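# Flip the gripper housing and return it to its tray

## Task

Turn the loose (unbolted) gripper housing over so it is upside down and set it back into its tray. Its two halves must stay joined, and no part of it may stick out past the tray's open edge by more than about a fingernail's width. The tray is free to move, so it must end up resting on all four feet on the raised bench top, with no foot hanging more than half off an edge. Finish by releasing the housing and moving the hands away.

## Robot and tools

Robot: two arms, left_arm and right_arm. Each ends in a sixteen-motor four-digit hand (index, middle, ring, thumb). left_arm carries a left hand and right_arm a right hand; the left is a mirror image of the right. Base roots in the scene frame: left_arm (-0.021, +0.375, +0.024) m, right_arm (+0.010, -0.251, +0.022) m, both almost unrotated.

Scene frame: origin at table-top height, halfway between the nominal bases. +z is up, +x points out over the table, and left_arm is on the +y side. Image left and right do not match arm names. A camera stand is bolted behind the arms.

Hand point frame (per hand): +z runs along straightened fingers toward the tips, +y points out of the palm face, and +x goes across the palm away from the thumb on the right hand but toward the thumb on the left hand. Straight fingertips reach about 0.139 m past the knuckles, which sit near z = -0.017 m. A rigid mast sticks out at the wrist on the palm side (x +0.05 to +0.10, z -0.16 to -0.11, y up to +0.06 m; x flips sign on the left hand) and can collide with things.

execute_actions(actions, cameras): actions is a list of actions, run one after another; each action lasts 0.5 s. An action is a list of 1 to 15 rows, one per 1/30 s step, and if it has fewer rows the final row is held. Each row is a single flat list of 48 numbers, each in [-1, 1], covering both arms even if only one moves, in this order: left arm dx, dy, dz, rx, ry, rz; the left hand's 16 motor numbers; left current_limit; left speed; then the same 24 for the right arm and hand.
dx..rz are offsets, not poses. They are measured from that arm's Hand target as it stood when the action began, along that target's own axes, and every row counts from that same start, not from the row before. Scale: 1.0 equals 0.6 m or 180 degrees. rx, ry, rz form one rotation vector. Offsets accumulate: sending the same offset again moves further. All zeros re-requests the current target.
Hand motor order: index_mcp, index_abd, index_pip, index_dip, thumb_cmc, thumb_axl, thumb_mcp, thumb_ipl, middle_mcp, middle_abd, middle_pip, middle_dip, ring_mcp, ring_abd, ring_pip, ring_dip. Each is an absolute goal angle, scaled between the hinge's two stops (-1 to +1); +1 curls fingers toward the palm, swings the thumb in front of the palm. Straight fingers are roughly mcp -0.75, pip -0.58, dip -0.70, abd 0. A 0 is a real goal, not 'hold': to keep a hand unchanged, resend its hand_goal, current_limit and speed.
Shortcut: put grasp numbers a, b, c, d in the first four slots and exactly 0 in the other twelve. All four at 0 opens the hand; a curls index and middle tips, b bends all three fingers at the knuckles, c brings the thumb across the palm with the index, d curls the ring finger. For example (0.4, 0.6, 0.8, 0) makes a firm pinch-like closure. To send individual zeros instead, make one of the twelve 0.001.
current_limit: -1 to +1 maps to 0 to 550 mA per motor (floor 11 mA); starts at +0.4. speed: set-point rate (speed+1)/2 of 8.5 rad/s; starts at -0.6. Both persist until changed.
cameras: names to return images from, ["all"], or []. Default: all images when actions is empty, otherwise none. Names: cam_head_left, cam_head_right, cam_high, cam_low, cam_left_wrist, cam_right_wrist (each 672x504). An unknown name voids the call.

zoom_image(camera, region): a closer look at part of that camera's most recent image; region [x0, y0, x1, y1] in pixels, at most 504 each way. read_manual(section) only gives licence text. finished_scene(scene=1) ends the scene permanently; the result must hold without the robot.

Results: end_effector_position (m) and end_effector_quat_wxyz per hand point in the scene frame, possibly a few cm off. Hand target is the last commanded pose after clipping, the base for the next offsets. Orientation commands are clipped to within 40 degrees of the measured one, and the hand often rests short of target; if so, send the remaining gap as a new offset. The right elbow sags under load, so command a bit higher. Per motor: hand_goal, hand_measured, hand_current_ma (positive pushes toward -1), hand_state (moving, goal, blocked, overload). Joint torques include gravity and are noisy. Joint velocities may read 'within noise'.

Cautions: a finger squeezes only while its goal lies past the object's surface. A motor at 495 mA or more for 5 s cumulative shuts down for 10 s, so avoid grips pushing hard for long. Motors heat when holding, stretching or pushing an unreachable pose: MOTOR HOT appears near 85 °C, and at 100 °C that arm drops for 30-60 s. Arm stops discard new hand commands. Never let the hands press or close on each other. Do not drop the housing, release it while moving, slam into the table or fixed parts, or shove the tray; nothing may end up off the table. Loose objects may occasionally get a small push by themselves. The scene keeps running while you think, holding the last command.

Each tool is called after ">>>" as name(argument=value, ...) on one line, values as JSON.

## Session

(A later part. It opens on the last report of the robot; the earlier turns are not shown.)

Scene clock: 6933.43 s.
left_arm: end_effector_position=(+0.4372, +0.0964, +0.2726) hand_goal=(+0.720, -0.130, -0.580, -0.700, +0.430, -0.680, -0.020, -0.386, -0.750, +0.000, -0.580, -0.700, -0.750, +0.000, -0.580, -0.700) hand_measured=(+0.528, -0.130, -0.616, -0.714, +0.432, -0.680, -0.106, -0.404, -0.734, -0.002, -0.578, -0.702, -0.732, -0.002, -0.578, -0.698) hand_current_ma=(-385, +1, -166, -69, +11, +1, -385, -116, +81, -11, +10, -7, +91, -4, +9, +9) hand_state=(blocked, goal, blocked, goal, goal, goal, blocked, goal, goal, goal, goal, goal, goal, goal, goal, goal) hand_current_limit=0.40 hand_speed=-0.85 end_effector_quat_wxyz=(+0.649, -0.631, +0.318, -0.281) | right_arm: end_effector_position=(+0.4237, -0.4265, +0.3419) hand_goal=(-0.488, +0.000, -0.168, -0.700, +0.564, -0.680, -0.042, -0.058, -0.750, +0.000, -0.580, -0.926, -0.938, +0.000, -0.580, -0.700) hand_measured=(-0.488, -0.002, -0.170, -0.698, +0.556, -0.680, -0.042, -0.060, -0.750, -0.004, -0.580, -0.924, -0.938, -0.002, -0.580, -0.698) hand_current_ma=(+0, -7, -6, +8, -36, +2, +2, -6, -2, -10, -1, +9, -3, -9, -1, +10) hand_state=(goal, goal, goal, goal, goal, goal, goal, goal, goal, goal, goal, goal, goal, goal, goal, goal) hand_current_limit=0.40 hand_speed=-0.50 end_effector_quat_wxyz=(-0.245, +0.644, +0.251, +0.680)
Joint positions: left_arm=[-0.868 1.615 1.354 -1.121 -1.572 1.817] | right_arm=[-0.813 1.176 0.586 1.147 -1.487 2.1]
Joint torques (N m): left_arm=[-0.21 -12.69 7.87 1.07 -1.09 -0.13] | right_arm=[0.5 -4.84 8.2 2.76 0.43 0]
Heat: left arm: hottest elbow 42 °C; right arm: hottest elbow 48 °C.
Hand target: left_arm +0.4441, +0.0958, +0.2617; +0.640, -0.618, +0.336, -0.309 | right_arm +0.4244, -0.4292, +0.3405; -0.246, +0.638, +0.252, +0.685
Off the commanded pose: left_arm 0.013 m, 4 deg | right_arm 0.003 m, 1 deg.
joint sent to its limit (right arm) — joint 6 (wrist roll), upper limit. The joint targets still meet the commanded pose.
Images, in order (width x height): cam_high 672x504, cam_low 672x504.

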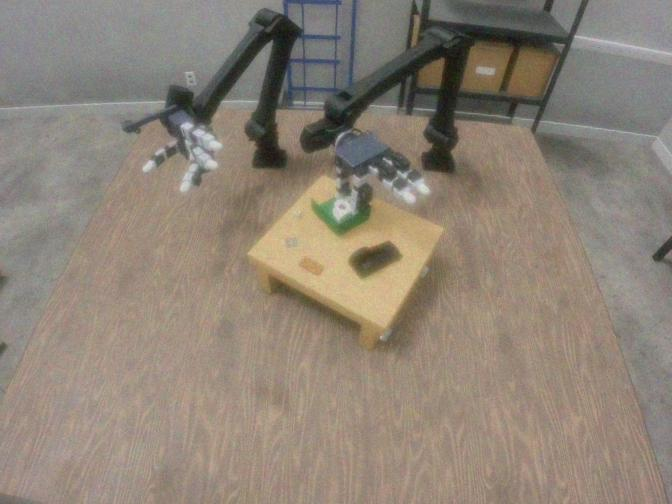

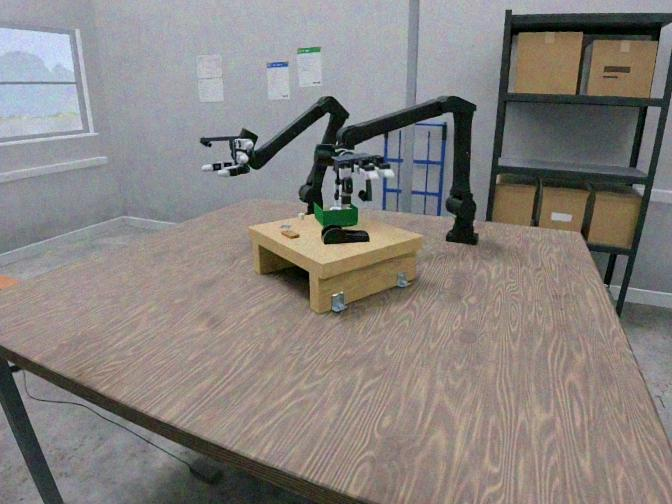

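>>> execute_actions(actions=[[[0.01,0.016,0.001,0,0,0,0.72,-0.13,-0.58,-0.7,0.43,-0.68,-0.02,-0.386,-0.75,0.001,-0.58,-0.7,-0.75,0.001,-0.58,-0.7,0.4,-0.85,0,0,0,0,0,0,0,0,0.75,0,0,0,0,0,0,0,0,0,0,0,0,0,0.4,-0.5]]], cameras=["cam_high","cam_low"])

>>> zoom_image(camera="cam_high", region=[315, 170, 375, 235])

>>> zoom_image(camera="cam_low", region=[310, 175, 370, 240])

Scene clock: 6943.27 s.
left_arm: end_effector_position=(+0.4404, +0.0929, +0.2653) hand_goal=(+0.720, -0.130, -0.580, -0.700, +0.430, -0.680, -0.020, -0.386, -0.750, +0.000, -0.580, -0.700, -0.750, +0.000, -0.580, -0.700) hand_measured=(+0.528, -0.126, -0.616, -0.714, +0.432, -0.680, -0.106, -0.404, -0.734, -0.002, -0.578, -0.702, -0.732, -0.002, -0.578, -0.698) hand_current_ma=(-385, +14, -167, -69, +8, +1, -385, -116, +81, -11, +10, -7, +91, -4, +9, +9) hand_state=(blocked, goal, blocked, goal, goal, goal, blocked, goal, goal, goal, goal, goal, goal, goal, goal, goal) hand_current_limit=0.40 hand_speed=-0.85 end_effector_quat_wxyz=(+0.646, -0.634, +0.311, -0.287) | right_arm: end_effector_position=(+0.4237, -0.4265, +0.3419) hand_goal=(-0.488, +0.000, -0.168, -0.700, +0.564, -0.680, -0.042, -0.058, -0.750, +0.000, -0.580, -0.926, -0.938, +0.000, -0.580, -0.700) hand_measured=(-0.488, -0.002, -0.170, -0.698, +0.556, -0.680, -0.042, -0.060, -0.750, -0.004, -0.580, -0.924, -0.938, -0.002, -0.580, -0.698) hand_current_ma=(+0, -7, -6, +8, -36, +2, +2, -6, -2, -10, -1, +9, -3, -9, -1, +10) hand_state=(goal, goal, goal, goal, goal, goal, goal, goal, goal, goal, goal, goal, goal, goal, goal, goal) hand_current_limit=0.40 hand_speed=-0.50 end_effector_quat_wxyz=(-0.245, +0.644, +0.251, +0.680)
Joint positions: left_arm=[-0.868 1.631 1.354 -1.121 -1.572 1.782] | right_arm=[-0.813 1.176 0.586 1.147 -1.487 2.1]
Joint torques (N m): left_arm=[-0.26 -12.28 8.13 1.05 -1.18 -0.1] | right_arm=[1.2 -4.13 8.2 2.7 0.44 -0.04]
Heat: left arm: hottest elbow 42 °C; right arm: hottest elbow 48 °C.
Hand target: left_arm +0.4479, +0.0917, +0.2517; +0.640, -0.618, +0.336, -0.309 | right_arm +0.4244, -0.4292, +0.3405; -0.246, +0.638, +0.252, +0.685
Off the commanded pose: left_arm 0.015 m, 4 deg | right_arm 0.003 m, 1 deg.
joint sent to its limit (right arm) — joint 6 (wrist roll), upper limit. The joint targets still meet the commanded pose.
Images, in order (width x height): cam_high 672x504, cam_low 672x504.

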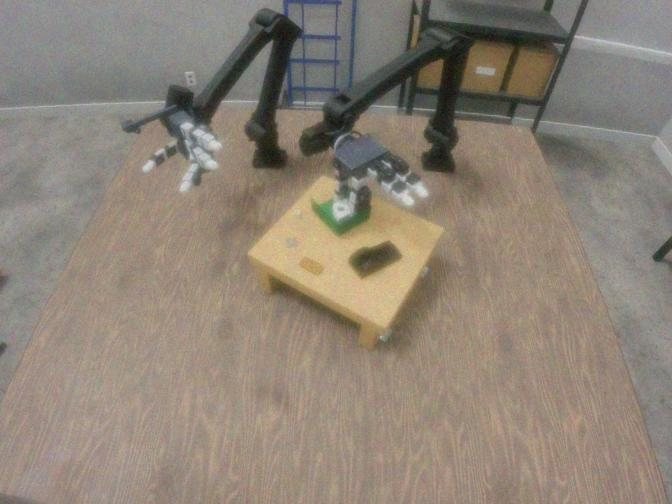

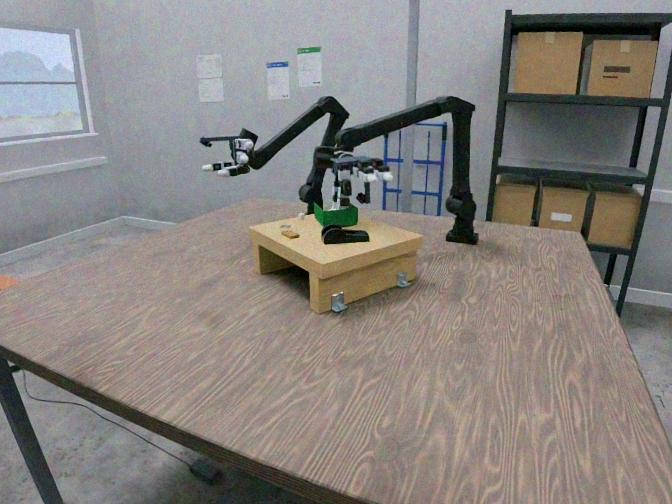

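Scaled by 7.754 from the camera's 672x504 image, which has a finer 960x720 frame.

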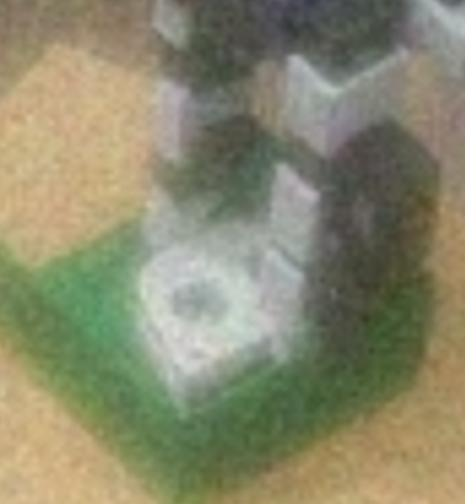

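Scaled by 7.754 from the camera's 672x504 image, which has a finer 960x720 frame.

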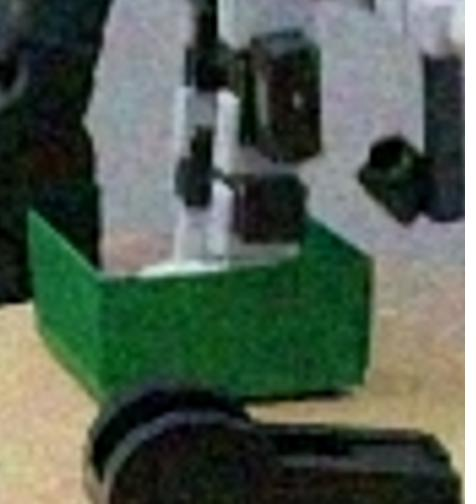

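>>> execute_actions(actions=[[[0.0,0.014,0.001,0,0,0,0.72,-0.13,-0.58,-0.7,0.43,-0.68,-0.02,-0.386,-0.75,0.001,-0.58,-0.7,-0.75,0.001,-0.58,-0.7,0.4,-0.85,0,0,0,0,0,0,0,0,0.75,0,0,0,0,0,0,0,0,0,0,0,0,0,0.4,-0.5]]], cameras=["cam_high","cam_low"])

>>> zoom_image(camera="cam_high", region=[315, 170, 375, 235])

>>> zoom_image(camera="cam_low", region=[310, 175, 370, 240])

Scene clock: 6951.87 s.
left_arm: end_effector_position=(+0.4422, +0.0913, +0.2643) hand_goal=(+0.720, -0.130, -0.580, -0.700, +0.430, -0.680, -0.020, -0.386, -0.750, +0.000, -0.580, -0.700, -0.750, +0.000, -0.580, -0.700) hand_measured=(+0.528, -0.126, -0.616, -0.714, +0.432, -0.680, -0.106, -0.404, -0.734, -0.002, -0.578, -0.702, -0.732, -0.002, -0.578, -0.698) hand_current_ma=(-385, +14, -167, -69, +7, +1, -385, -116, +81, -11, +10, -7, +91, -4, +9, +9) hand_state=(blocked, goal, blocked, goal, goal, goal, blocked, goal, goal, goal, goal, goal, goal, goal, goal, goal) hand_current_limit=0.40 hand_speed=-0.85 end_effector_quat_wxyz=(+0.643, -0.638, +0.304, -0.294) | right_arm: end_effector_position=(+0.4237, -0.4265, +0.3419) hand_goal=(-0.488, +0.000, -0.168, -0.700, +0.564, -0.680, -0.042, -0.058, -0.750, +0.000, -0.580, -0.926, -0.938, +0.000, -0.580, -0.700) hand_measured=(-0.488, -0.002, -0.170, -0.698, +0.556, -0.680, -0.042, -0.060, -0.750, -0.004, -0.580, -0.924, -0.938, -0.002, -0.580, -0.698) hand_current_ma=(+0, -7, -6, +8, -36, +2, +2, -6, -2, -10, -1, +9, -3, -9, -1, +10) hand_state=(goal, goal, goal, goal, goal, goal, goal, goal, goal, goal, goal, goal, goal, goal, goal, goal) hand_current_limit=0.40 hand_speed=-0.50 end_effector_quat_wxyz=(-0.245, +0.644, +0.251, +0.680)
Joint positions: left_arm=[-0.867 1.634 1.354 -1.121 -1.572 1.757] | right_arm=[-0.813 1.176 0.586 1.147 -1.487 2.1]
Joint torques (N m): left_arm=[-0.09 -11.93 7.32 0.87 -1.2 -0.07] | right_arm=[0.44 -5.36 8.34 2.7 0.44 -0.03]
Heat: left arm: hottest elbow 42 °C; right arm: hottest elbow 48 °C.
Hand target: left_arm +0.4481, +0.0923, +0.2435; +0.639, -0.618, +0.336, -0.309 | right_arm +0.4244, -0.4292, +0.3405; -0.246, +0.638, +0.252, +0.685
Off the commanded pose: left_arm 0.022 m, 5 deg | right_arm 0.003 m, 1 deg.
joint sent to its limit (left arm) — joint 5 (wrist yaw), lower limit. The joint targets are off in orientation, not in position.
joint sent to its limit (right arm) — joint 6 (wrist roll), upper limit. The joint targets still meet the commanded pose.
Images, in order (width x height): cam_high 672x504, cam_low 672x504.

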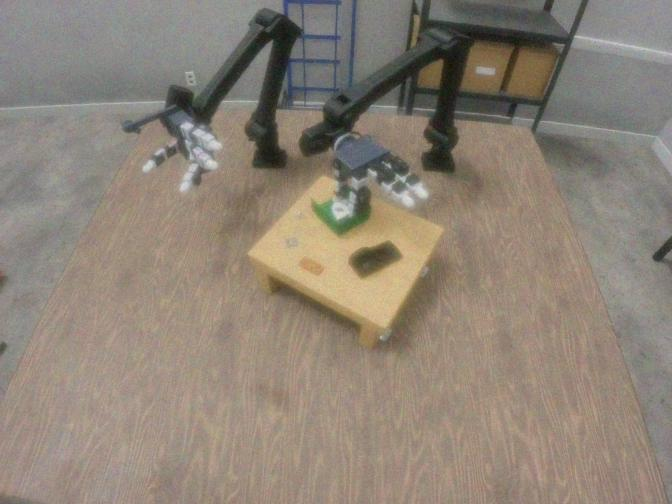

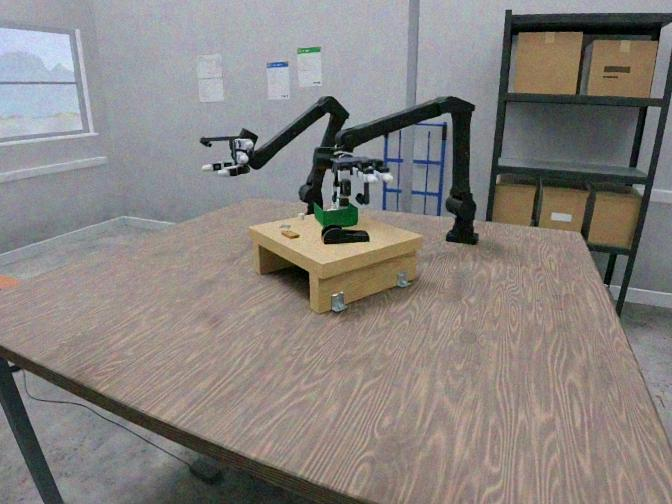

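Scaled by 7.754 from the camera's 672x504 image, which has a finer 960x720 frame.

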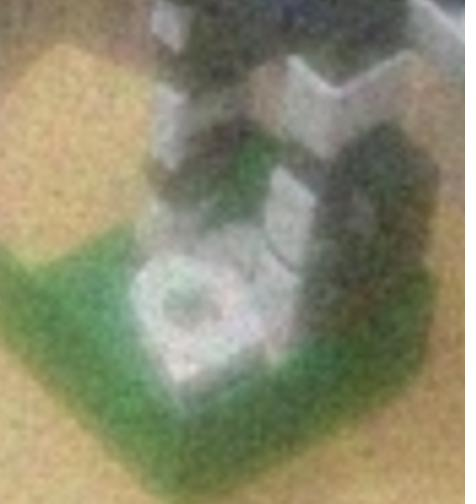

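Scaled by 7.754 from the camera's 672x504 image, which has a finer 960x720 frame.

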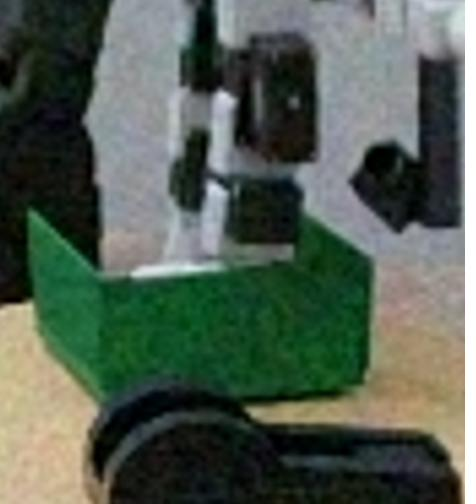

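>>> execute_actions(actions=[[[-0.012,-0.022,-0.001,0,0.015,0,0.72,-0.13,-0.58,-0.7,0.43,-0.68,-0.02,-0.386,-0.75,0.001,-0.58,-0.7,-0.75,0.001,-0.58,-0.7,0.4,-0.85,0,0,0,0,0,0,0,0,0.75,0,0,0,0,0,0,0,0,0,0,0,0,0,0.4,-0.5]]], cameras=["cam_high","cam_low"])

>>> zoom_image(camera="cam_high", region=[315, 170, 375, 235])

>>> zoom_image(camera="cam_low", region=[310, 175, 370, 240])

Scene clock: 6969.03 s.
left_arm: end_effector_position=(+0.4421, +0.0915, +0.2640) hand_goal=(+0.720, -0.130, -0.580, -0.700, +0.430, -0.680, -0.020, -0.386, -0.750, +0.000, -0.580, -0.700, -0.750, +0.000, -0.580, -0.700) hand_measured=(+0.528, -0.130, -0.616, -0.714, +0.430, -0.680, -0.106, -0.404, -0.734, -0.002, -0.578, -0.702, -0.732, -0.002, -0.578, -0.698) hand_current_ma=(-385, +2, -167, -69, -3, +1, -385, -116, +81, -11, +10, -7, +91, -4, +9, +9) hand_state=(blocked, goal, blocked, goal, goal, goal, blocked, goal, goal, goal, goal, goal, goal, goal, goal, goal) hand_current_limit=0.40 hand_speed=-0.85 end_effector_quat_wxyz=(+0.644, -0.637, +0.305, -0.294) | right_arm: end_effector_position=(+0.4237, -0.4265, +0.3419) hand_goal=(-0.488, +0.000, -0.168, -0.700, +0.564, -0.680, -0.042, -0.058, -0.750, +0.000, -0.580, -0.926, -0.938, +0.000, -0.580, -0.700) hand_measured=(-0.488, -0.002, -0.170, -0.698, +0.556, -0.680, -0.042, -0.060, -0.750, -0.004, -0.580, -0.924, -0.938, -0.002, -0.580, -0.698) hand_current_ma=(+0, -7, -6, +8, -36, +2, +2, -6, -2, -10, -1, +9, -3, -9, -1, +10) hand_state=(goal, goal, goal, goal, goal, goal, goal, goal, goal, goal, goal, goal, goal, goal, goal, goal) hand_current_limit=0.40 hand_speed=-0.50 end_effector_quat_wxyz=(-0.245, +0.644, +0.251, +0.680)
Joint positions: left_arm=[-0.867 1.634 1.354 -1.122 -1.572 1.757] | right_arm=[-0.813 1.176 0.586 1.147 -1.487 2.1]
Joint torques (N m): left_arm=[-0.5 -13.98 7.58 0.09 -1.16 -0.04] | right_arm=[1.03 -5.13 8.29 2.77 0.5 0.01]
Heat: left arm: hottest elbow 42 °C; right arm: hottest elbow 48 °C.
Hand target: left_arm +0.4437, +0.0972, +0.2568; +0.631, -0.611, +0.351, -0.323 | right_arm +0.4244, -0.4292, +0.3405; -0.246, +0.638, +0.252, +0.685
Off the commanded pose: left_arm 0.009 m, 7 deg | right_arm 0.003 m, 1 deg.
joint sent to its limit (right arm) — joint 6 (wrist roll), upper limit. The joint targets still meet the commanded pose.
Images, in order (width x height): cam_high 672x504, cam_low 672x504.

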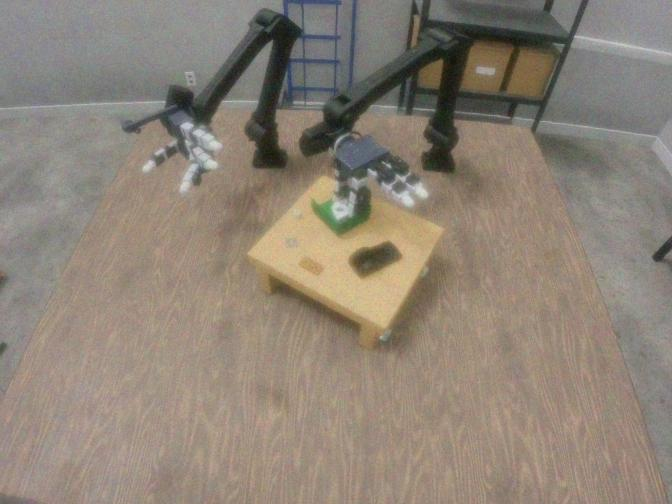

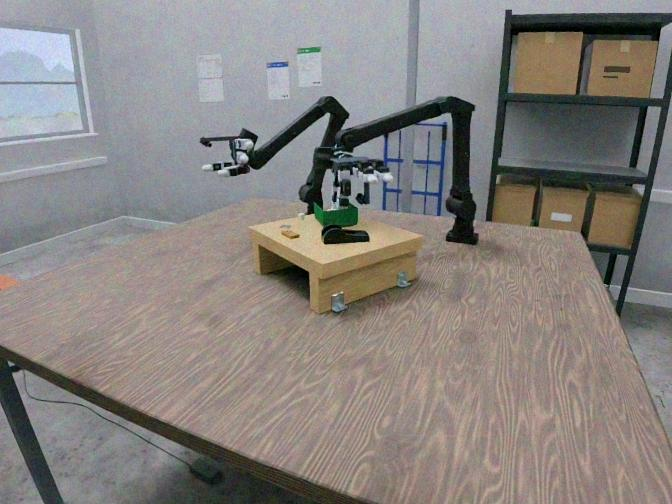

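Scaled by 7.754 from the camera's 672x504 image, which has a finer 960x720 frame.

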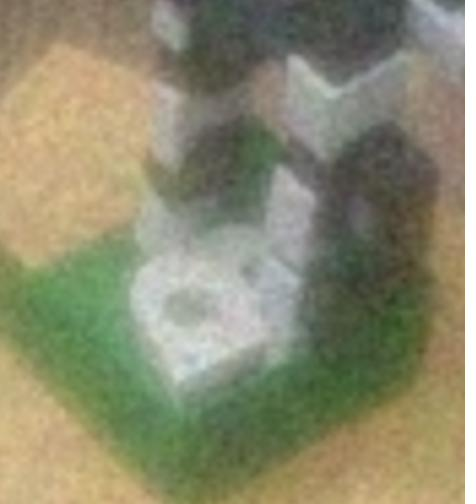

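Scaled by 7.754 from the camera's 672x504 image, which has a finer 960x720 frame.

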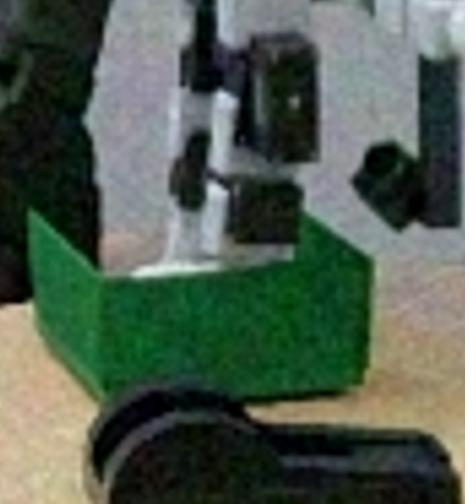

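>>> execute_actions(actions=[[[0.005,-0.003,-0.004,0,0,0,0.5,-0.13,-0.58,-0.7,0.43,-0.68,-0.09,-0.386,-0.75,0.001,-0.58,-0.7,-0.75,0.001,-0.58,-0.7,0.2,-0.9,0,0,0,0,0,0,0,0,0.75,0,0,0,0,0,0,0,0,0,0,0,0,0,0.4,-0.5]],[[0,0,0,0,0,0,0.47,-0.13,-0.58,-0.7,0.43,-0.68,-0.12,-0.386,-0.75,0.001,-0.58,-0.7,-0.75,0.001,-0.58,-0.7,0.2,-0.9,0,0,0,0,0,0,0,0,0.75,0,0,0,0,0,0,0,0,0,0,0,0,0,0.4,-0.5]]], cameras=["cam_high"])

>>> zoom_image(camera="cam_high", region=[315, 170, 375, 235])

Scene clock: 6982.13 s.
left_arm: end_effector_position=(+0.4415, +0.0922, +0.2638) hand_goal=(+0.470, -0.130, -0.580, -0.700, +0.430, -0.680, -0.120, -0.386, -0.750, +0.000, -0.580, -0.700, -0.750, +0.000, -0.580, -0.700) hand_measured=(+0.486, -0.130, -0.580, -0.700, +0.428, -0.680, -0.120, -0.388, -0.734, -0.002, -0.578, -0.702, -0.732, -0.002, -0.578, -0.698) hand_current_ma=(+74, -3, +4, -4, -8, +1, +3, -17, +81, -11, +10, -7, +91, -4, +9, +9) hand_state=(goal, goal, goal, goal, goal, goal, goal, goal, goal, goal, goal, goal, goal, goal, goal, goal) hand_current_limit=0.20 hand_speed=-0.90 end_effector_quat_wxyz=(+0.645, -0.637, +0.307, -0.292) | right_arm: end_effector_position=(+0.4237, -0.4265, +0.3419) hand_goal=(-0.488, +0.000, -0.168, -0.700, +0.564, -0.680, -0.042, -0.058, -0.750, +0.000, -0.580, -0.926, -0.938, +0.000, -0.580, -0.700) hand_measured=(-0.488, -0.002, -0.170, -0.698, +0.556, -0.680, -0.042, -0.060, -0.750, -0.004, -0.580, -0.924, -0.938, -0.002, -0.580, -0.698) hand_current_ma=(+0, -7, -6, +8, -36, +2, +2, -6, -2, -10, -1, +9, -3, -9, -1, +10) hand_state=(goal, goal, goal, goal, goal, goal, goal, goal, goal, goal, goal, goal, goal, goal, goal, goal) hand_current_limit=0.40 hand_speed=-0.50 end_effector_quat_wxyz=(-0.245, +0.644, +0.251, +0.680)
Joint positions: left_arm=[-0.867 1.634 1.354 -1.128 -1.572 1.757] | right_arm=[-0.813 1.176 0.586 1.147 -1.487 2.1]
Joint torques (N m): left_arm=[-0.56 -13.74 8.1 0.25 -1.16 0] | right_arm=[1.26 -4.89 8.29 2.69 0.45 -0.06]
Heat: left arm: hottest elbow 42 °C; right arm: hottest elbow 48 °C.
Hand target: left_arm +0.4434, +0.0933, +0.2585; +0.631, -0.611, +0.351, -0.323 | right_arm +0.4244, -0.4292, +0.3405; -0.246, +0.638, +0.252, +0.685
Off the commanded pose: left_arm 0.006 m, 7 deg | right_arm 0.003 m, 1 deg.
joint sent to its limit (right arm) — joint 6 (wrist roll), upper limit. The joint targets still meet the commanded pose.
Images, in order (width x height): cam_high 672x504.

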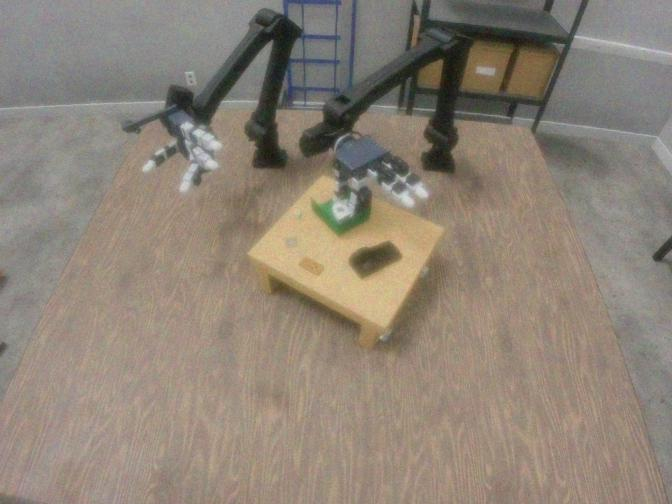

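Scaled by 7.754 from the camera's 672x504 image, which has a finer 960x720 frame.

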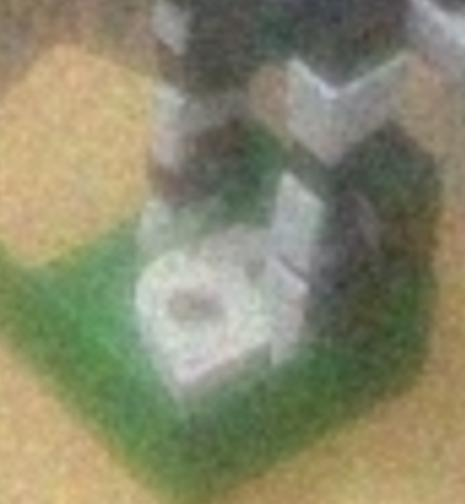

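>>> execute_actions(actions=[[[0,-0.004,0,0,0,0,0.43,-0.13,-0.58,-0.7,0.43,-0.68,-0.16,-0.386,-0.75,0.001,-0.58,-0.7,-0.75,0.001,-0.58,-0.7,0.3,-0.9,0,0,0,0,0,0,0,0,0.75,0,0,0,0,0,0,0,0,0,0,0,0,0,0.4,-0.5]],[[0,-0.004,0,0,0,0,0.40,-0.13,-0.58,-0.7,0.43,-0.68,-0.19,-0.386,-0.75,0.001,-0.58,-0.7,-0.75,0.001,-0.58,-0.7,0.3,-0.9,0,0,0,0,0,0,0,0,0.75,0,0,0,0,0,0,0,0,0,0,0,0,0,0.4,-0.5]]], cameras=["cam_high","cam_low"])

>>> zoom_image(camera="cam_high", region=[315, 170, 375, 235])

Scene clock: 6991.20 s.
left_arm: end_effector_position=(+0.4404, +0.0935, +0.2635) hand_goal=(+0.400, -0.130, -0.580, -0.700, +0.430, -0.680, -0.190, -0.386, -0.750, +0.000, -0.580, -0.700, -0.750, +0.000, -0.580, -0.700) hand_measured=(+0.422, -0.132, -0.574, -0.698, +0.430, -0.680, -0.188, -0.388, -0.734, -0.002, -0.578, -0.702, -0.732, -0.002, -0.578, -0.698) hand_current_ma=(+107, -7, +25, +5, -4, +1, +12, -10, +81, -11, +10, -7, +91, -4, +9, +9) hand_state=(blocked, goal, goal, goal, goal, goal, goal, goal, goal, goal, goal, goal, goal, goal, goal, goal) hand_current_limit=0.30 hand_speed=-0.90 end_effector_quat_wxyz=(+0.646, -0.635, +0.310, -0.288) | right_arm: end_effector_position=(+0.4237, -0.4265, +0.3419) hand_goal=(-0.488, +0.000, -0.168, -0.700, +0.564, -0.680, -0.042, -0.058, -0.750, +0.000, -0.580, -0.926, -0.938, +0.000, -0.580, -0.700) hand_measured=(-0.488, -0.002, -0.170, -0.698, +0.556, -0.680, -0.042, -0.060, -0.750, -0.004, -0.580, -0.924, -0.938, -0.002, -0.580, -0.698) hand_current_ma=(+0, -7, -6, +8, -36, +2, +2, -6, -2, -10, -1, +9, -3, -9, -1, +10) hand_state=(goal, goal, goal, goal, goal, goal, goal, goal, goal, goal, goal, goal, goal, goal, goal, goal) hand_current_limit=0.40 hand_speed=-0.50 end_effector_quat_wxyz=(-0.245, +0.644, +0.251, +0.680)
Joint positions: left_arm=[-0.867 1.634 1.354 -1.139 -1.572 1.757] | right_arm=[-0.813 1.176 0.586 1.147 -1.487 2.1]
Joint torques (N m): left_arm=[-0.5 -14.21 8.84 0.2 -1.19 0.01] | right_arm=[0.38 -5.25 8.16 2.66 0.48 0]
Heat: left arm: hottest elbow 42 °C; right arm: hottest elbow 48 °C.
Hand target: left_arm +0.4435, +0.0931, +0.2633; +0.631, -0.611, +0.351, -0.323 | right_arm +0.4244, -0.4292, +0.3405; -0.246, +0.638, +0.252, +0.685
Off the commanded pose: left_arm 0.003 m, 7 deg | right_arm 0.003 m, 1 deg.
joint sent to its limit (left arm) — joint 5 (wrist yaw), lower limit. The joint targets are off in orientation, not in position.
joint sent to its limit (right arm) — joint 6 (wrist roll), upper limit. The joint targets still meet the commanded pose.
Images, in order (width x height): cam_high 672x504, cam_low 672x504.

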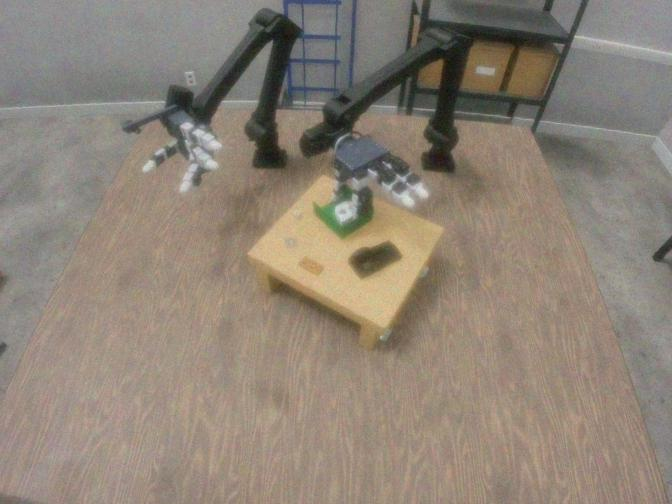

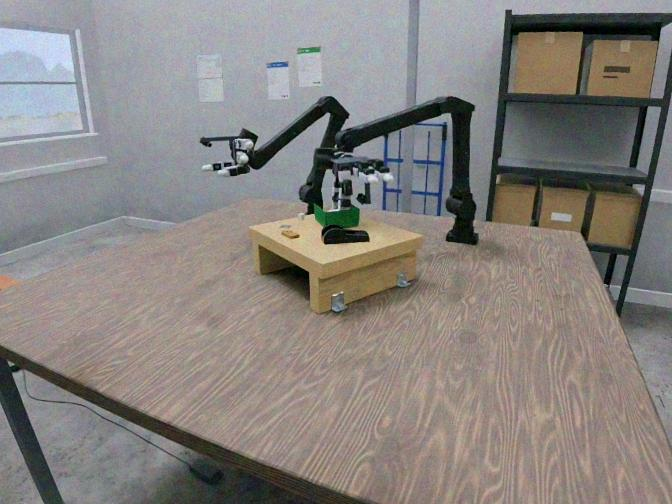

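Scaled by 7.754 from the camera's 672x504 image, which has a finer 960x720 frame.

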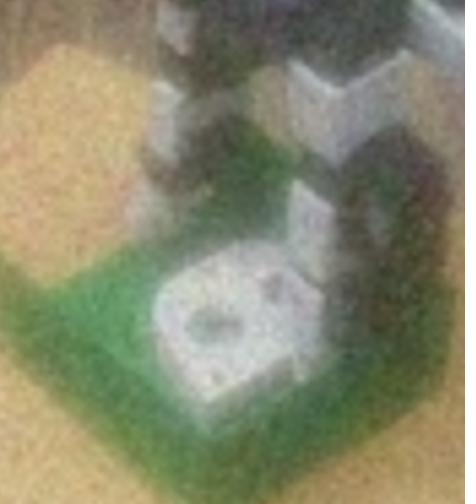

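>>> execute_actions(actions=[[[0,-0.004,0,0,0,0,0.45,-0.13,-0.58,-0.7,0.43,-0.68,-0.25,-0.386,-0.75,0.001,-0.58,-0.7,-0.75,0.001,-0.58,-0.7,0.3,-0.9,0,0,0,0,0,0,0,0,0.75,0,0,0,0,0,0,0,0,0,0,0,0,0,0.4,-0.5]],[[0,-0.015,-0.002,0,0,0,0.45,-0.13,-0.58,-0.7,0.43,-0.68,-0.25,-0.386,-0.75,0.001,-0.58,-0.7,-0.75,0.001,-0.58,-0.7,0.3,-0.9,0,0,0,0,0,0,0,0,0.75,0,0,0,0,0,0,0,0,0,0,0,0,0,0.4,-0.5]]], cameras=["cam_high","cam_low"])

>>> zoom_image(camera="cam_high", region=[315, 170, 375, 235])

Scene clock: 7002.23 s.
left_arm: end_effector_position=(+0.4374, +0.0971, +0.2626) hand_goal=(+0.450, -0.130, -0.580, -0.700, +0.430, -0.680, -0.250, -0.386, -0.750, +0.000, -0.580, -0.700, -0.750, +0.000, -0.580, -0.700) hand_measured=(+0.450, -0.132, -0.576, -0.698, +0.430, -0.680, -0.248, -0.388, -0.734, -0.002, -0.578, -0.702, -0.732, -0.002, -0.578, -0.698) hand_current_ma=(-4, -7, +13, +5, -3, +1, +16, -9, +81, -11, +10, -7, +91, -4, +9, +9) hand_state=(goal, goal, goal, goal, goal, goal, goal, goal, goal, goal, goal, goal, goal, goal, goal, goal) hand_current_limit=0.30 hand_speed=-0.90 end_effector_quat_wxyz=(+0.651, -0.630, +0.321, -0.277) | right_arm: end_effector_position=(+0.4237, -0.4265, +0.3419) hand_goal=(-0.488, +0.000, -0.168, -0.700, +0.564, -0.680, -0.042, -0.058, -0.750, +0.000, -0.580, -0.926, -0.938, +0.000, -0.580, -0.700) hand_measured=(-0.488, -0.002, -0.170, -0.698, +0.556, -0.680, -0.042, -0.060, -0.750, -0.004, -0.580, -0.924, -0.938, -0.002, -0.580, -0.698) hand_current_ma=(+0, -7, -6, +8, -36, +2, +2, -6, -2, -10, -1, +9, -3, -9, -1, +10) hand_state=(goal, goal, goal, goal, goal, goal, goal, goal, goal, goal, goal, goal, goal, goal, goal, goal) hand_current_limit=0.40 hand_speed=-0.50 end_effector_quat_wxyz=(-0.245, +0.644, +0.251, +0.680)
Joint positions: left_arm=[-0.867 1.634 1.354 -1.163 -1.572 1.767] | right_arm=[-0.813 1.176 0.586 1.147 -1.487 2.1]
Joint torques (N m): left_arm=[-1.03 -14.56 10.21 0.21 -1.2 0.07] | right_arm=[0.73 -4.42 8.08 2.52 0.47 0.01]
Heat: left arm: hottest elbow 42 °C; right arm: hottest elbow 48 °C.
Hand target: left_arm +0.4427, +0.0920, +0.2746; +0.631, -0.611, +0.351, -0.323 | right_arm +0.4244, -0.4292, +0.3405; -0.246, +0.638, +0.252, +0.685
Off the commanded pose: left_arm 0.014 m, 7 deg | right_arm 0.003 m, 1 deg.
joint sent to its limit (left arm) — joint 5 (wrist yaw), lower limit. The joint targets are off in orientation, not in position.
joint sent to its limit (right arm) — joint 6 (wrist roll), upper limit. The joint targets still meet the commanded pose.
Images, in order (width x height): cam_high 672x504, cam_low 672x504.

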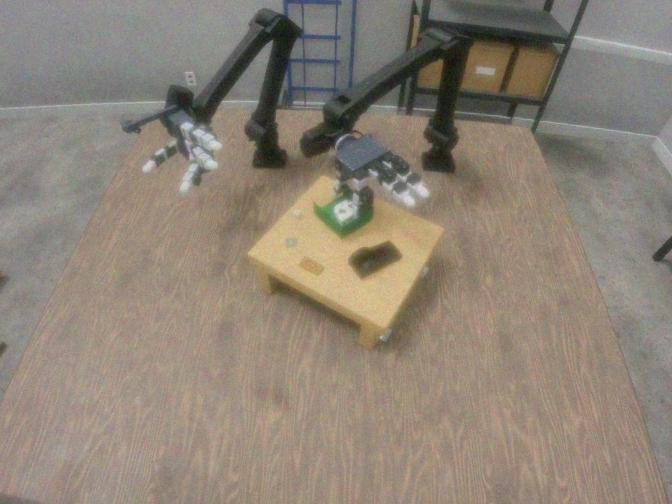

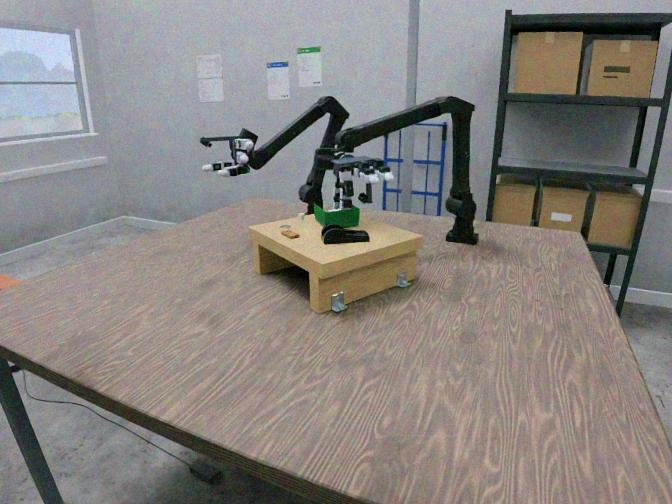

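Scaled by 7.754 from the camera's 672x504 image, which has a finer 960x720 frame.

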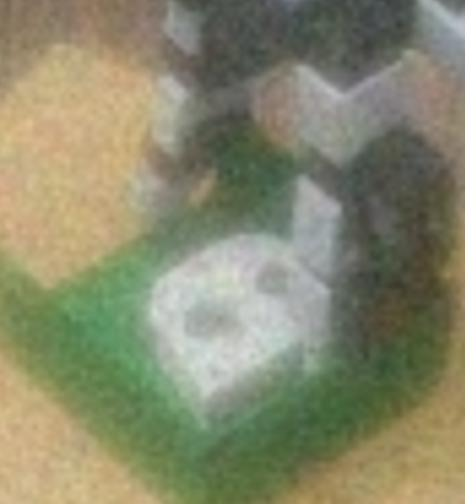

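>>> execute_actions(actions=[[[-0.008,-0.025,0,0,0,0,0.45,-0.13,-0.58,-0.7,0.43,-0.68,-0.25,-0.386,-0.75,0.001,-0.58,-0.7,-0.75,0.001,-0.58,-0.7,0.3,-0.9,0,0,0,0,0,0,0,0,0.75,0,0,0,0,0,0,0,0,0,0,0,0,0,0.4,-0.5]],[[0,-0.03,0,0,0,0,0.45,-0.13,-0.58,-0.7,0.43,-0.68,-0.25,-0.386,-0.75,0.001,-0.58,-0.7,-0.75,0.001,-0.58,-0.7,0.3,-0.9,0,0,0,0,0,0,0,0,0.75,0,0,0,0,0,0,0,0,0,0,0,0,0,0.4,-0.5]],[[0,-0.04,0,0,0,0,0.45,-0.13,-0.58,-0.7,0.43,-0.68,-0.25,-0.386,-0.75,0.001,-0.58,-0.7,-0.75,0.001,-0.58,-0.7,0.3,-0.9,0,0,0,0,0,0,0,0,0.75,0,0,0,0,0,0,0,0,0,0,0,0,0,0.4,-0.5]]], cameras=["cam_high","cam_low"])

>>> zoom_image(camera="cam_high", region=[310, 165, 380, 240])

>>> zoom_image(camera="cam_low", region=[310, 175, 370, 240])

Scene clock: 7014.67 s.
left_arm: end_effector_position=(+0.4360, +0.0988, +0.3066) hand_goal=(+0.450, -0.130, -0.580, -0.700, +0.430, -0.680, -0.250, -0.386, -0.750, +0.000, -0.580, -0.700, -0.750, +0.000, -0.580, -0.700) hand_measured=(+0.450, -0.132, -0.576, -0.698, +0.430, -0.680, -0.248, -0.388, -0.734, -0.002, -0.578, -0.702, -0.732, -0.002, -0.578, -0.698) hand_current_ma=(-4, -7, +13, +5, -3, +1, +16, -9, +81, -11, +10, -7, +91, -4, +9, +9) hand_state=(goal, goal, goal, goal, goal, goal, goal, goal, goal, goal, goal, goal, goal, goal, goal, goal) hand_current_limit=0.30 hand_speed=-0.90 end_effector_quat_wxyz=(+0.654, -0.626, +0.328, -0.270) | right_arm: end_effector_position=(+0.4237, -0.4265, +0.3419) hand_goal=(-0.488, +0.000, -0.168, -0.700, +0.564, -0.680, -0.042, -0.058, -0.750, +0.000, -0.580, -0.926, -0.938, +0.000, -0.580, -0.700) hand_measured=(-0.488, -0.002, -0.170, -0.698, +0.556, -0.680, -0.042, -0.060, -0.750, -0.004, -0.580, -0.924, -0.938, -0.002, -0.580, -0.698) hand_current_ma=(+0, -7, -6, +8, -36, +2, +2, -6, -2, -10, -1, +9, -3, -9, -1, +10) hand_state=(goal, goal, goal, goal, goal, goal, goal, goal, goal, goal, goal, goal, goal, goal, goal, goal) hand_current_limit=0.40 hand_speed=-0.50 end_effector_quat_wxyz=(-0.245, +0.644, +0.251, +0.680)
Joint positions: left_arm=[-0.867 1.607 1.439 -1.272 -1.572 1.791] | right_arm=[-0.813 1.176 0.586 1.147 -1.487 2.1]
Joint torques (N m): left_arm=[-0.91 -15.5 11.71 0.23 -1.2 0.13] | right_arm=[0.79 -4.66 8.27 2.71 0.48 0.03]
Heat: left arm: hottest elbow 44 °C; right arm: hottest elbow 48 °C.
Hand target: left_arm +0.4413, +0.0934, +0.3320; +0.631, -0.611, +0.351, -0.324 | right_arm +0.4244, -0.4292, +0.3405; -0.246, +0.638, +0.252, +0.685
Off the commanded pose: left_arm 0.026 m, 7 deg | right_arm 0.003 m, 1 deg.
joint sent to its limit (left arm) — joint 5 (wrist yaw), lower limit. The joint targets are off in orientation, not in position.
joint sent to its limit (right arm) — joint 6 (wrist roll), upper limit. The joint targets still meet the commanded pose.
Images, in order (width x height): cam_high 672x504, cam_low 672x504.

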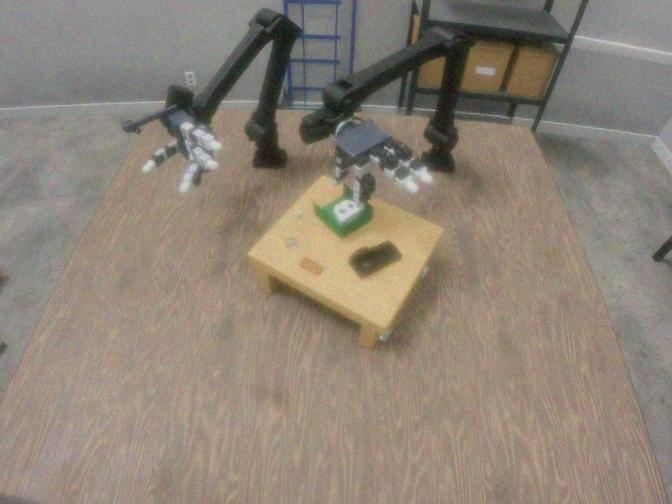

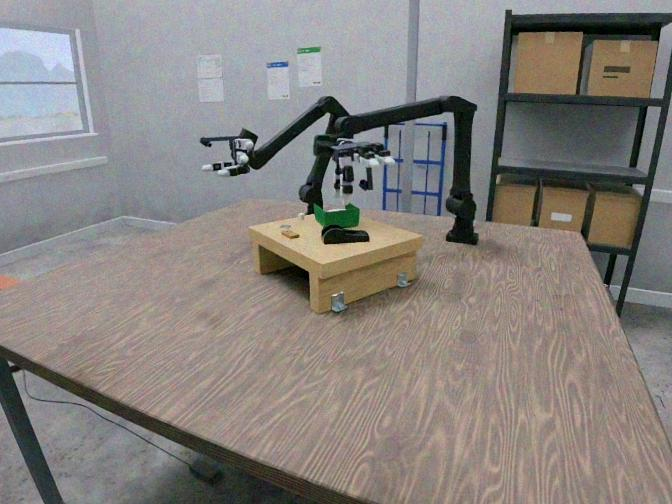

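Scaled by 6.720 from the camera's 672x504 image, which has a finer 960x720 frame.

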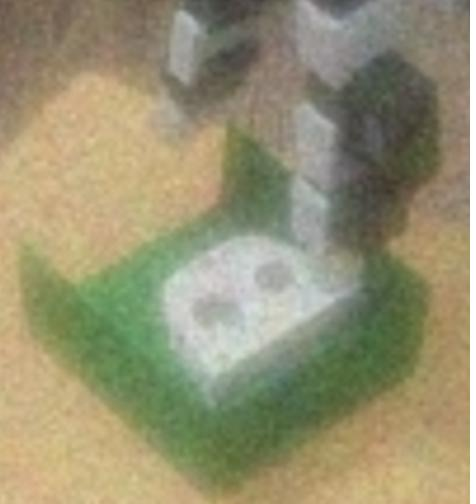

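Scaled by 7.754 from the camera's 672x504 image, which has a finer 960x720 frame.

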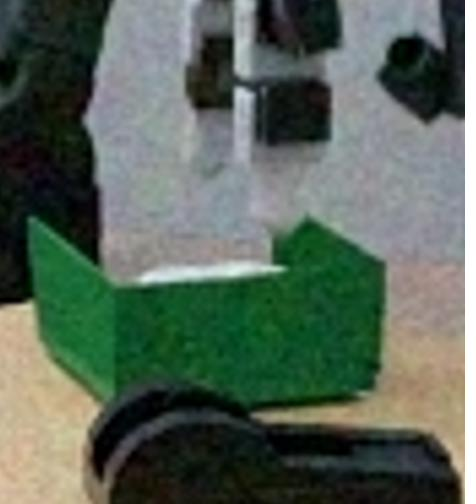

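>>> execute_actions(actions=[[[0,-0.03,0,0,0,0,0.45,-0.13,-0.58,-0.7,0.43,-0.68,-0.25,-0.386,-0.75,0.001,-0.58,-0.7,-0.75,0.001,-0.58,-0.7,0.3,-0.9,0,0,0,0,0,0,0,0,0.75,0,0,0,0,0,0,0,0,0,0,0,0,0,0.4,-0.5]],[[0,-0.03,0,0,0,0,0.45,-0.13,-0.58,-0.7,0.43,-0.68,-0.25,-0.386,-0.75,0.001,-0.58,-0.7,-0.75,0.001,-0.58,-0.7,0.3,-0.9,0,0,0,0,0,0,0,0,0.75,0,0,0,0,0,0,0,0,0,0,0,0,0,0.4,-0.5]],[[-0.047,0,0.0483,0,-0.0167,0,0.45,-0.13,-0.58,-0.7,0.43,-0.68,-0.25,-0.386,-0.75,0.001,-0.58,-0.7,-0.75,0.001,-0.58,-0.7,0.3,-0.9,0,0,0,0,0,0,0,0,0.75,0,0,0,0,0,0,0,0,0,0,0,0,0,0.4,-0.5]],[[-0.047,0,0.0457,0,-0.0167,0,0.45,-0.13,-0.58,-0.7,0.43,-0.68,-0.25,-0.386,-0.75,0.001,-0.58,-0.7,-0.75,0.001,-0.58,-0.7,0.3,-0.9,0,0,0,0,0,0,0,0,0.75,0,0,0,0,0,0,0,0,0,0,0,0,0,0.4,-0.5]],[[-0.047,0,0.043,0,-0.0167,0,0.45,-0.13,-0.58,-0.7,0.43,-0.68,-0.25,-0.386,-0.75,0.001,-0.58,-0.7,-0.75,0.001,-0.58,-0.7,0.3,-0.9,0,0,0,0,0,0,0,0,0.75,0,0,0,0,0,0,0,0,0,0,0,0,0,0.4,-0.5]],[[-0.047,0,0.0398,0,-0.0167,0,0.45,-0.13,-0.58,-0.7,0.43,-0.68,-0.25,-0.386,-0.75,0.001,-0.58,-0.7,-0.75,0.001,-0.58,-0.7,0.3,-0.9,0,0,0,0,0,0,0,0,0.75,0,0,0,0,0,0,0,0,0,0,0,0,0,0.4,-0.5]],[[-0.047,0,0.037,0,-0.0167,0,0.45,-0.13,-0.58,-0.7,0.43,-0.68,-0.25,-0.386,-0.75,0.001,-0.58,-0.7,-0.75,0.001,-0.58,-0.7,0.3,-0.9,0,0,0,0,0,0,0,0,0.75,0,0,0,0,0,0,0,0,0,0,0,0,0,0.4,-0.5]]], cameras=["cam_head_left","cam_head_right","cam_high","cam_left_wrist"])

>>> zoom_image(camera="cam_head_right", region=[280, 235, 360, 315])

>>> zoom_image(camera="cam_head_left", region=[280, 235, 360, 315])

>>> zoom_image(camera="cam_high", region=[310, 165, 380, 240])

Scene clock: 7037.40 s.
left_arm: end_effector_position=(+0.4555, +0.2781, +0.3703) hand_goal=(+0.450, -0.130, -0.580, -0.700, +0.430, -0.680, -0.250, -0.386, -0.750, +0.000, -0.580, -0.700, -0.750, +0.000, -0.580, -0.700) hand_measured=(+0.452, -0.132, -0.578, -0.698, +0.430, -0.680, -0.248, -0.388, -0.734, -0.002, -0.578, -0.702, -0.732, -0.002, -0.578, -0.698) hand_current_ma=(+5, -6, +12, +5, +0, +1, +9, -9, +81, -11, +10, -7, +91, -4, +9, +9) hand_state=(goal, goal, goal, goal, goal, goal, goal, goal, goal, goal, goal, goal, goal, goal, goal, goal) hand_current_limit=0.30 hand_speed=-0.90 end_effector_quat_wxyz=(+0.686, -0.672, +0.220, -0.174) | right_arm: end_effector_position=(+0.4237, -0.4265, +0.3419) hand_goal=(-0.488, +0.000, -0.168, -0.700, +0.564, -0.680, -0.042, -0.058, -0.750, +0.000, -0.580, -0.926, -0.938, +0.000, -0.580, -0.700) hand_measured=(-0.488, -0.002, -0.170, -0.698, +0.556, -0.680, -0.042, -0.060, -0.750, -0.004, -0.580, -0.924, -0.938, -0.002, -0.580, -0.698) hand_current_ma=(+0, -7, -6, +8, -36, +2, +2, -6, -2, -10, -1, +9, -3, -9, -1, +10) hand_state=(goal, goal, goal, goal, goal, goal, goal, goal, goal, goal, goal, goal, goal, goal, goal, goal) hand_current_limit=0.40 hand_speed=-0.50 end_effector_quat_wxyz=(-0.245, +0.644, +0.251, +0.680)
Joint positions: left_arm=[-0.558 1.448 1.424 -1.377 -1.572 1.81] | right_arm=[-0.813 1.176 0.586 1.147 -1.487 2.1]
Joint torques (N m): left_arm=[-0.85 -13.57 7.88 0.39 -1.2 -0.1] | right_arm=[0.62 -5.19 8.18 2.71 0.44 -0.01]
Heat: left arm: hottest elbow 45 °C; right arm: hottest elbow 48 °C.
Hand target: left_arm +0.4537, +0.2808, +0.3759; +0.672, -0.648, +0.266, -0.241 | right_arm +0.4244, -0.4292, +0.3405; -0.246, +0.638, +0.252, +0.685
Off the commanded pose: left_arm 0.007 m, 10 deg | right_arm 0.003 m, 1 deg.
joint sent to its limit (left arm) — joint 5 (wrist yaw), lower limit. The joint targets are off in orientation, not in position.
joint sent to its limit (right arm) — joint 6 (wrist roll), upper limit. The joint targets still meet the commanded pose.
camera_calibration:
cam_left_wrist: T_world_to_cam=[[-0.636191, 0.366258, 0.679055, -0.0982058], [0.0136438, -0.874661, 0.484543, 0.00800417], [0.771411, 0.317527, 0.551455, -0.521732], [0, 0, 0, 1]] pos_world=[0.339883, 0.208633, 0.35052]
Images, in order (width x height): cam_head_left 672x504, cam_head_right 672x504, cam_high 672x504, cam_left_wrist 672x504.

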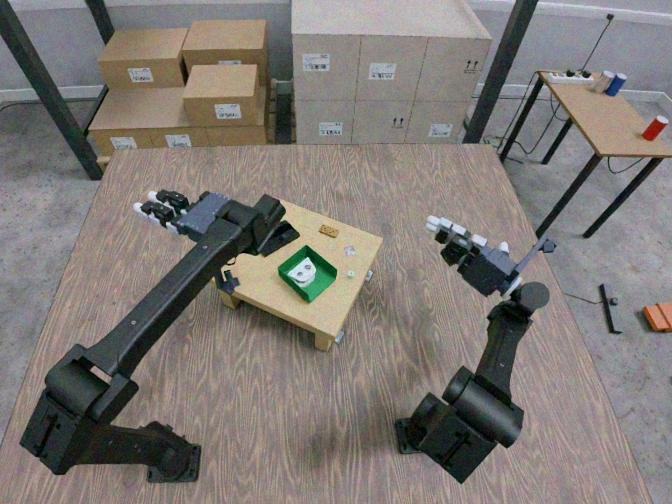

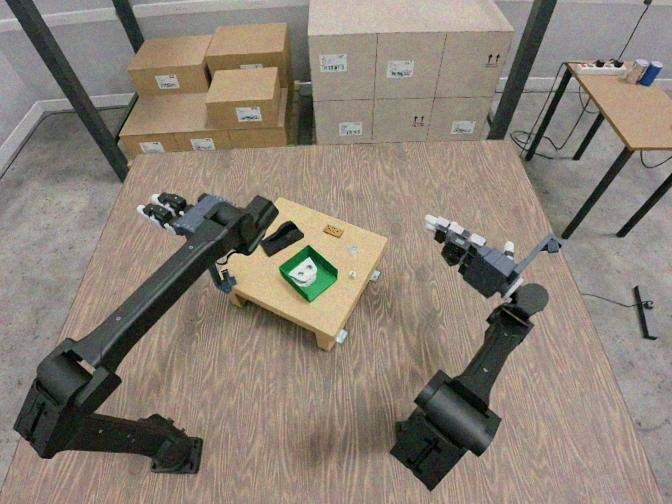

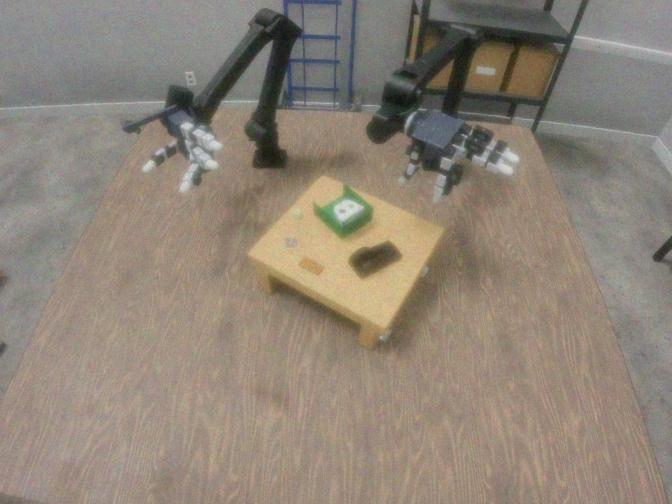

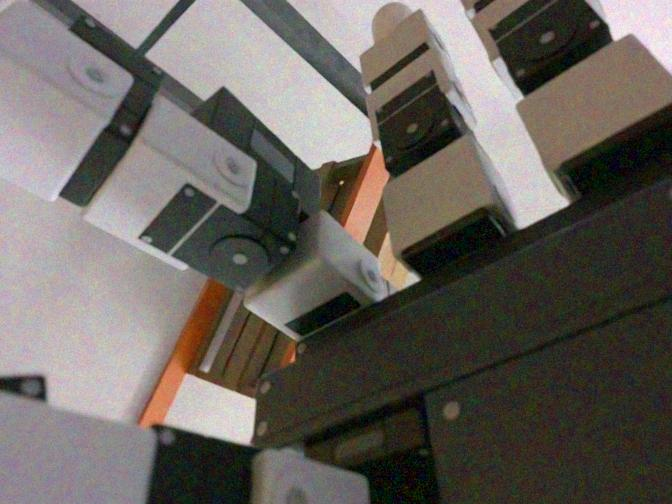

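Scaled by 6.300 from the camera's 672x504 image, which has a finer 960x720 frame.

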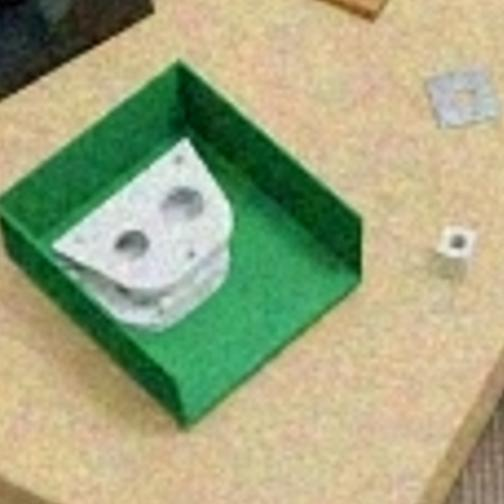

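Scaled by 6.300 from the camera's 672x504 image, which has a finer 960x720 frame.

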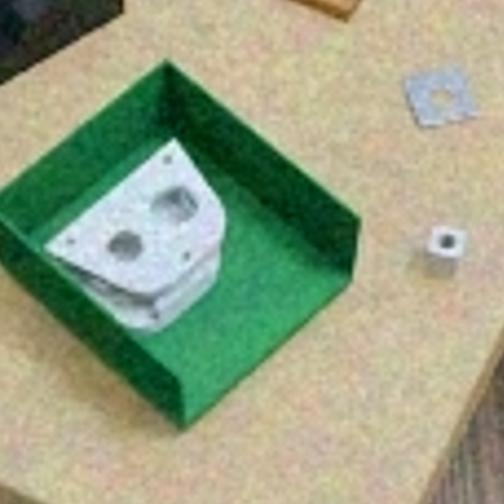

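Scaled by 6.720 from the camera's 672x504 image, which has a finer 960x720 frame.

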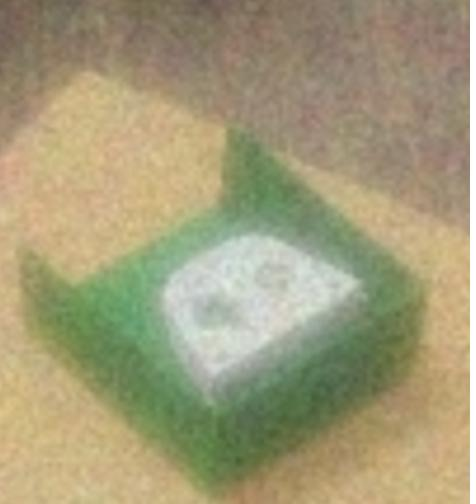

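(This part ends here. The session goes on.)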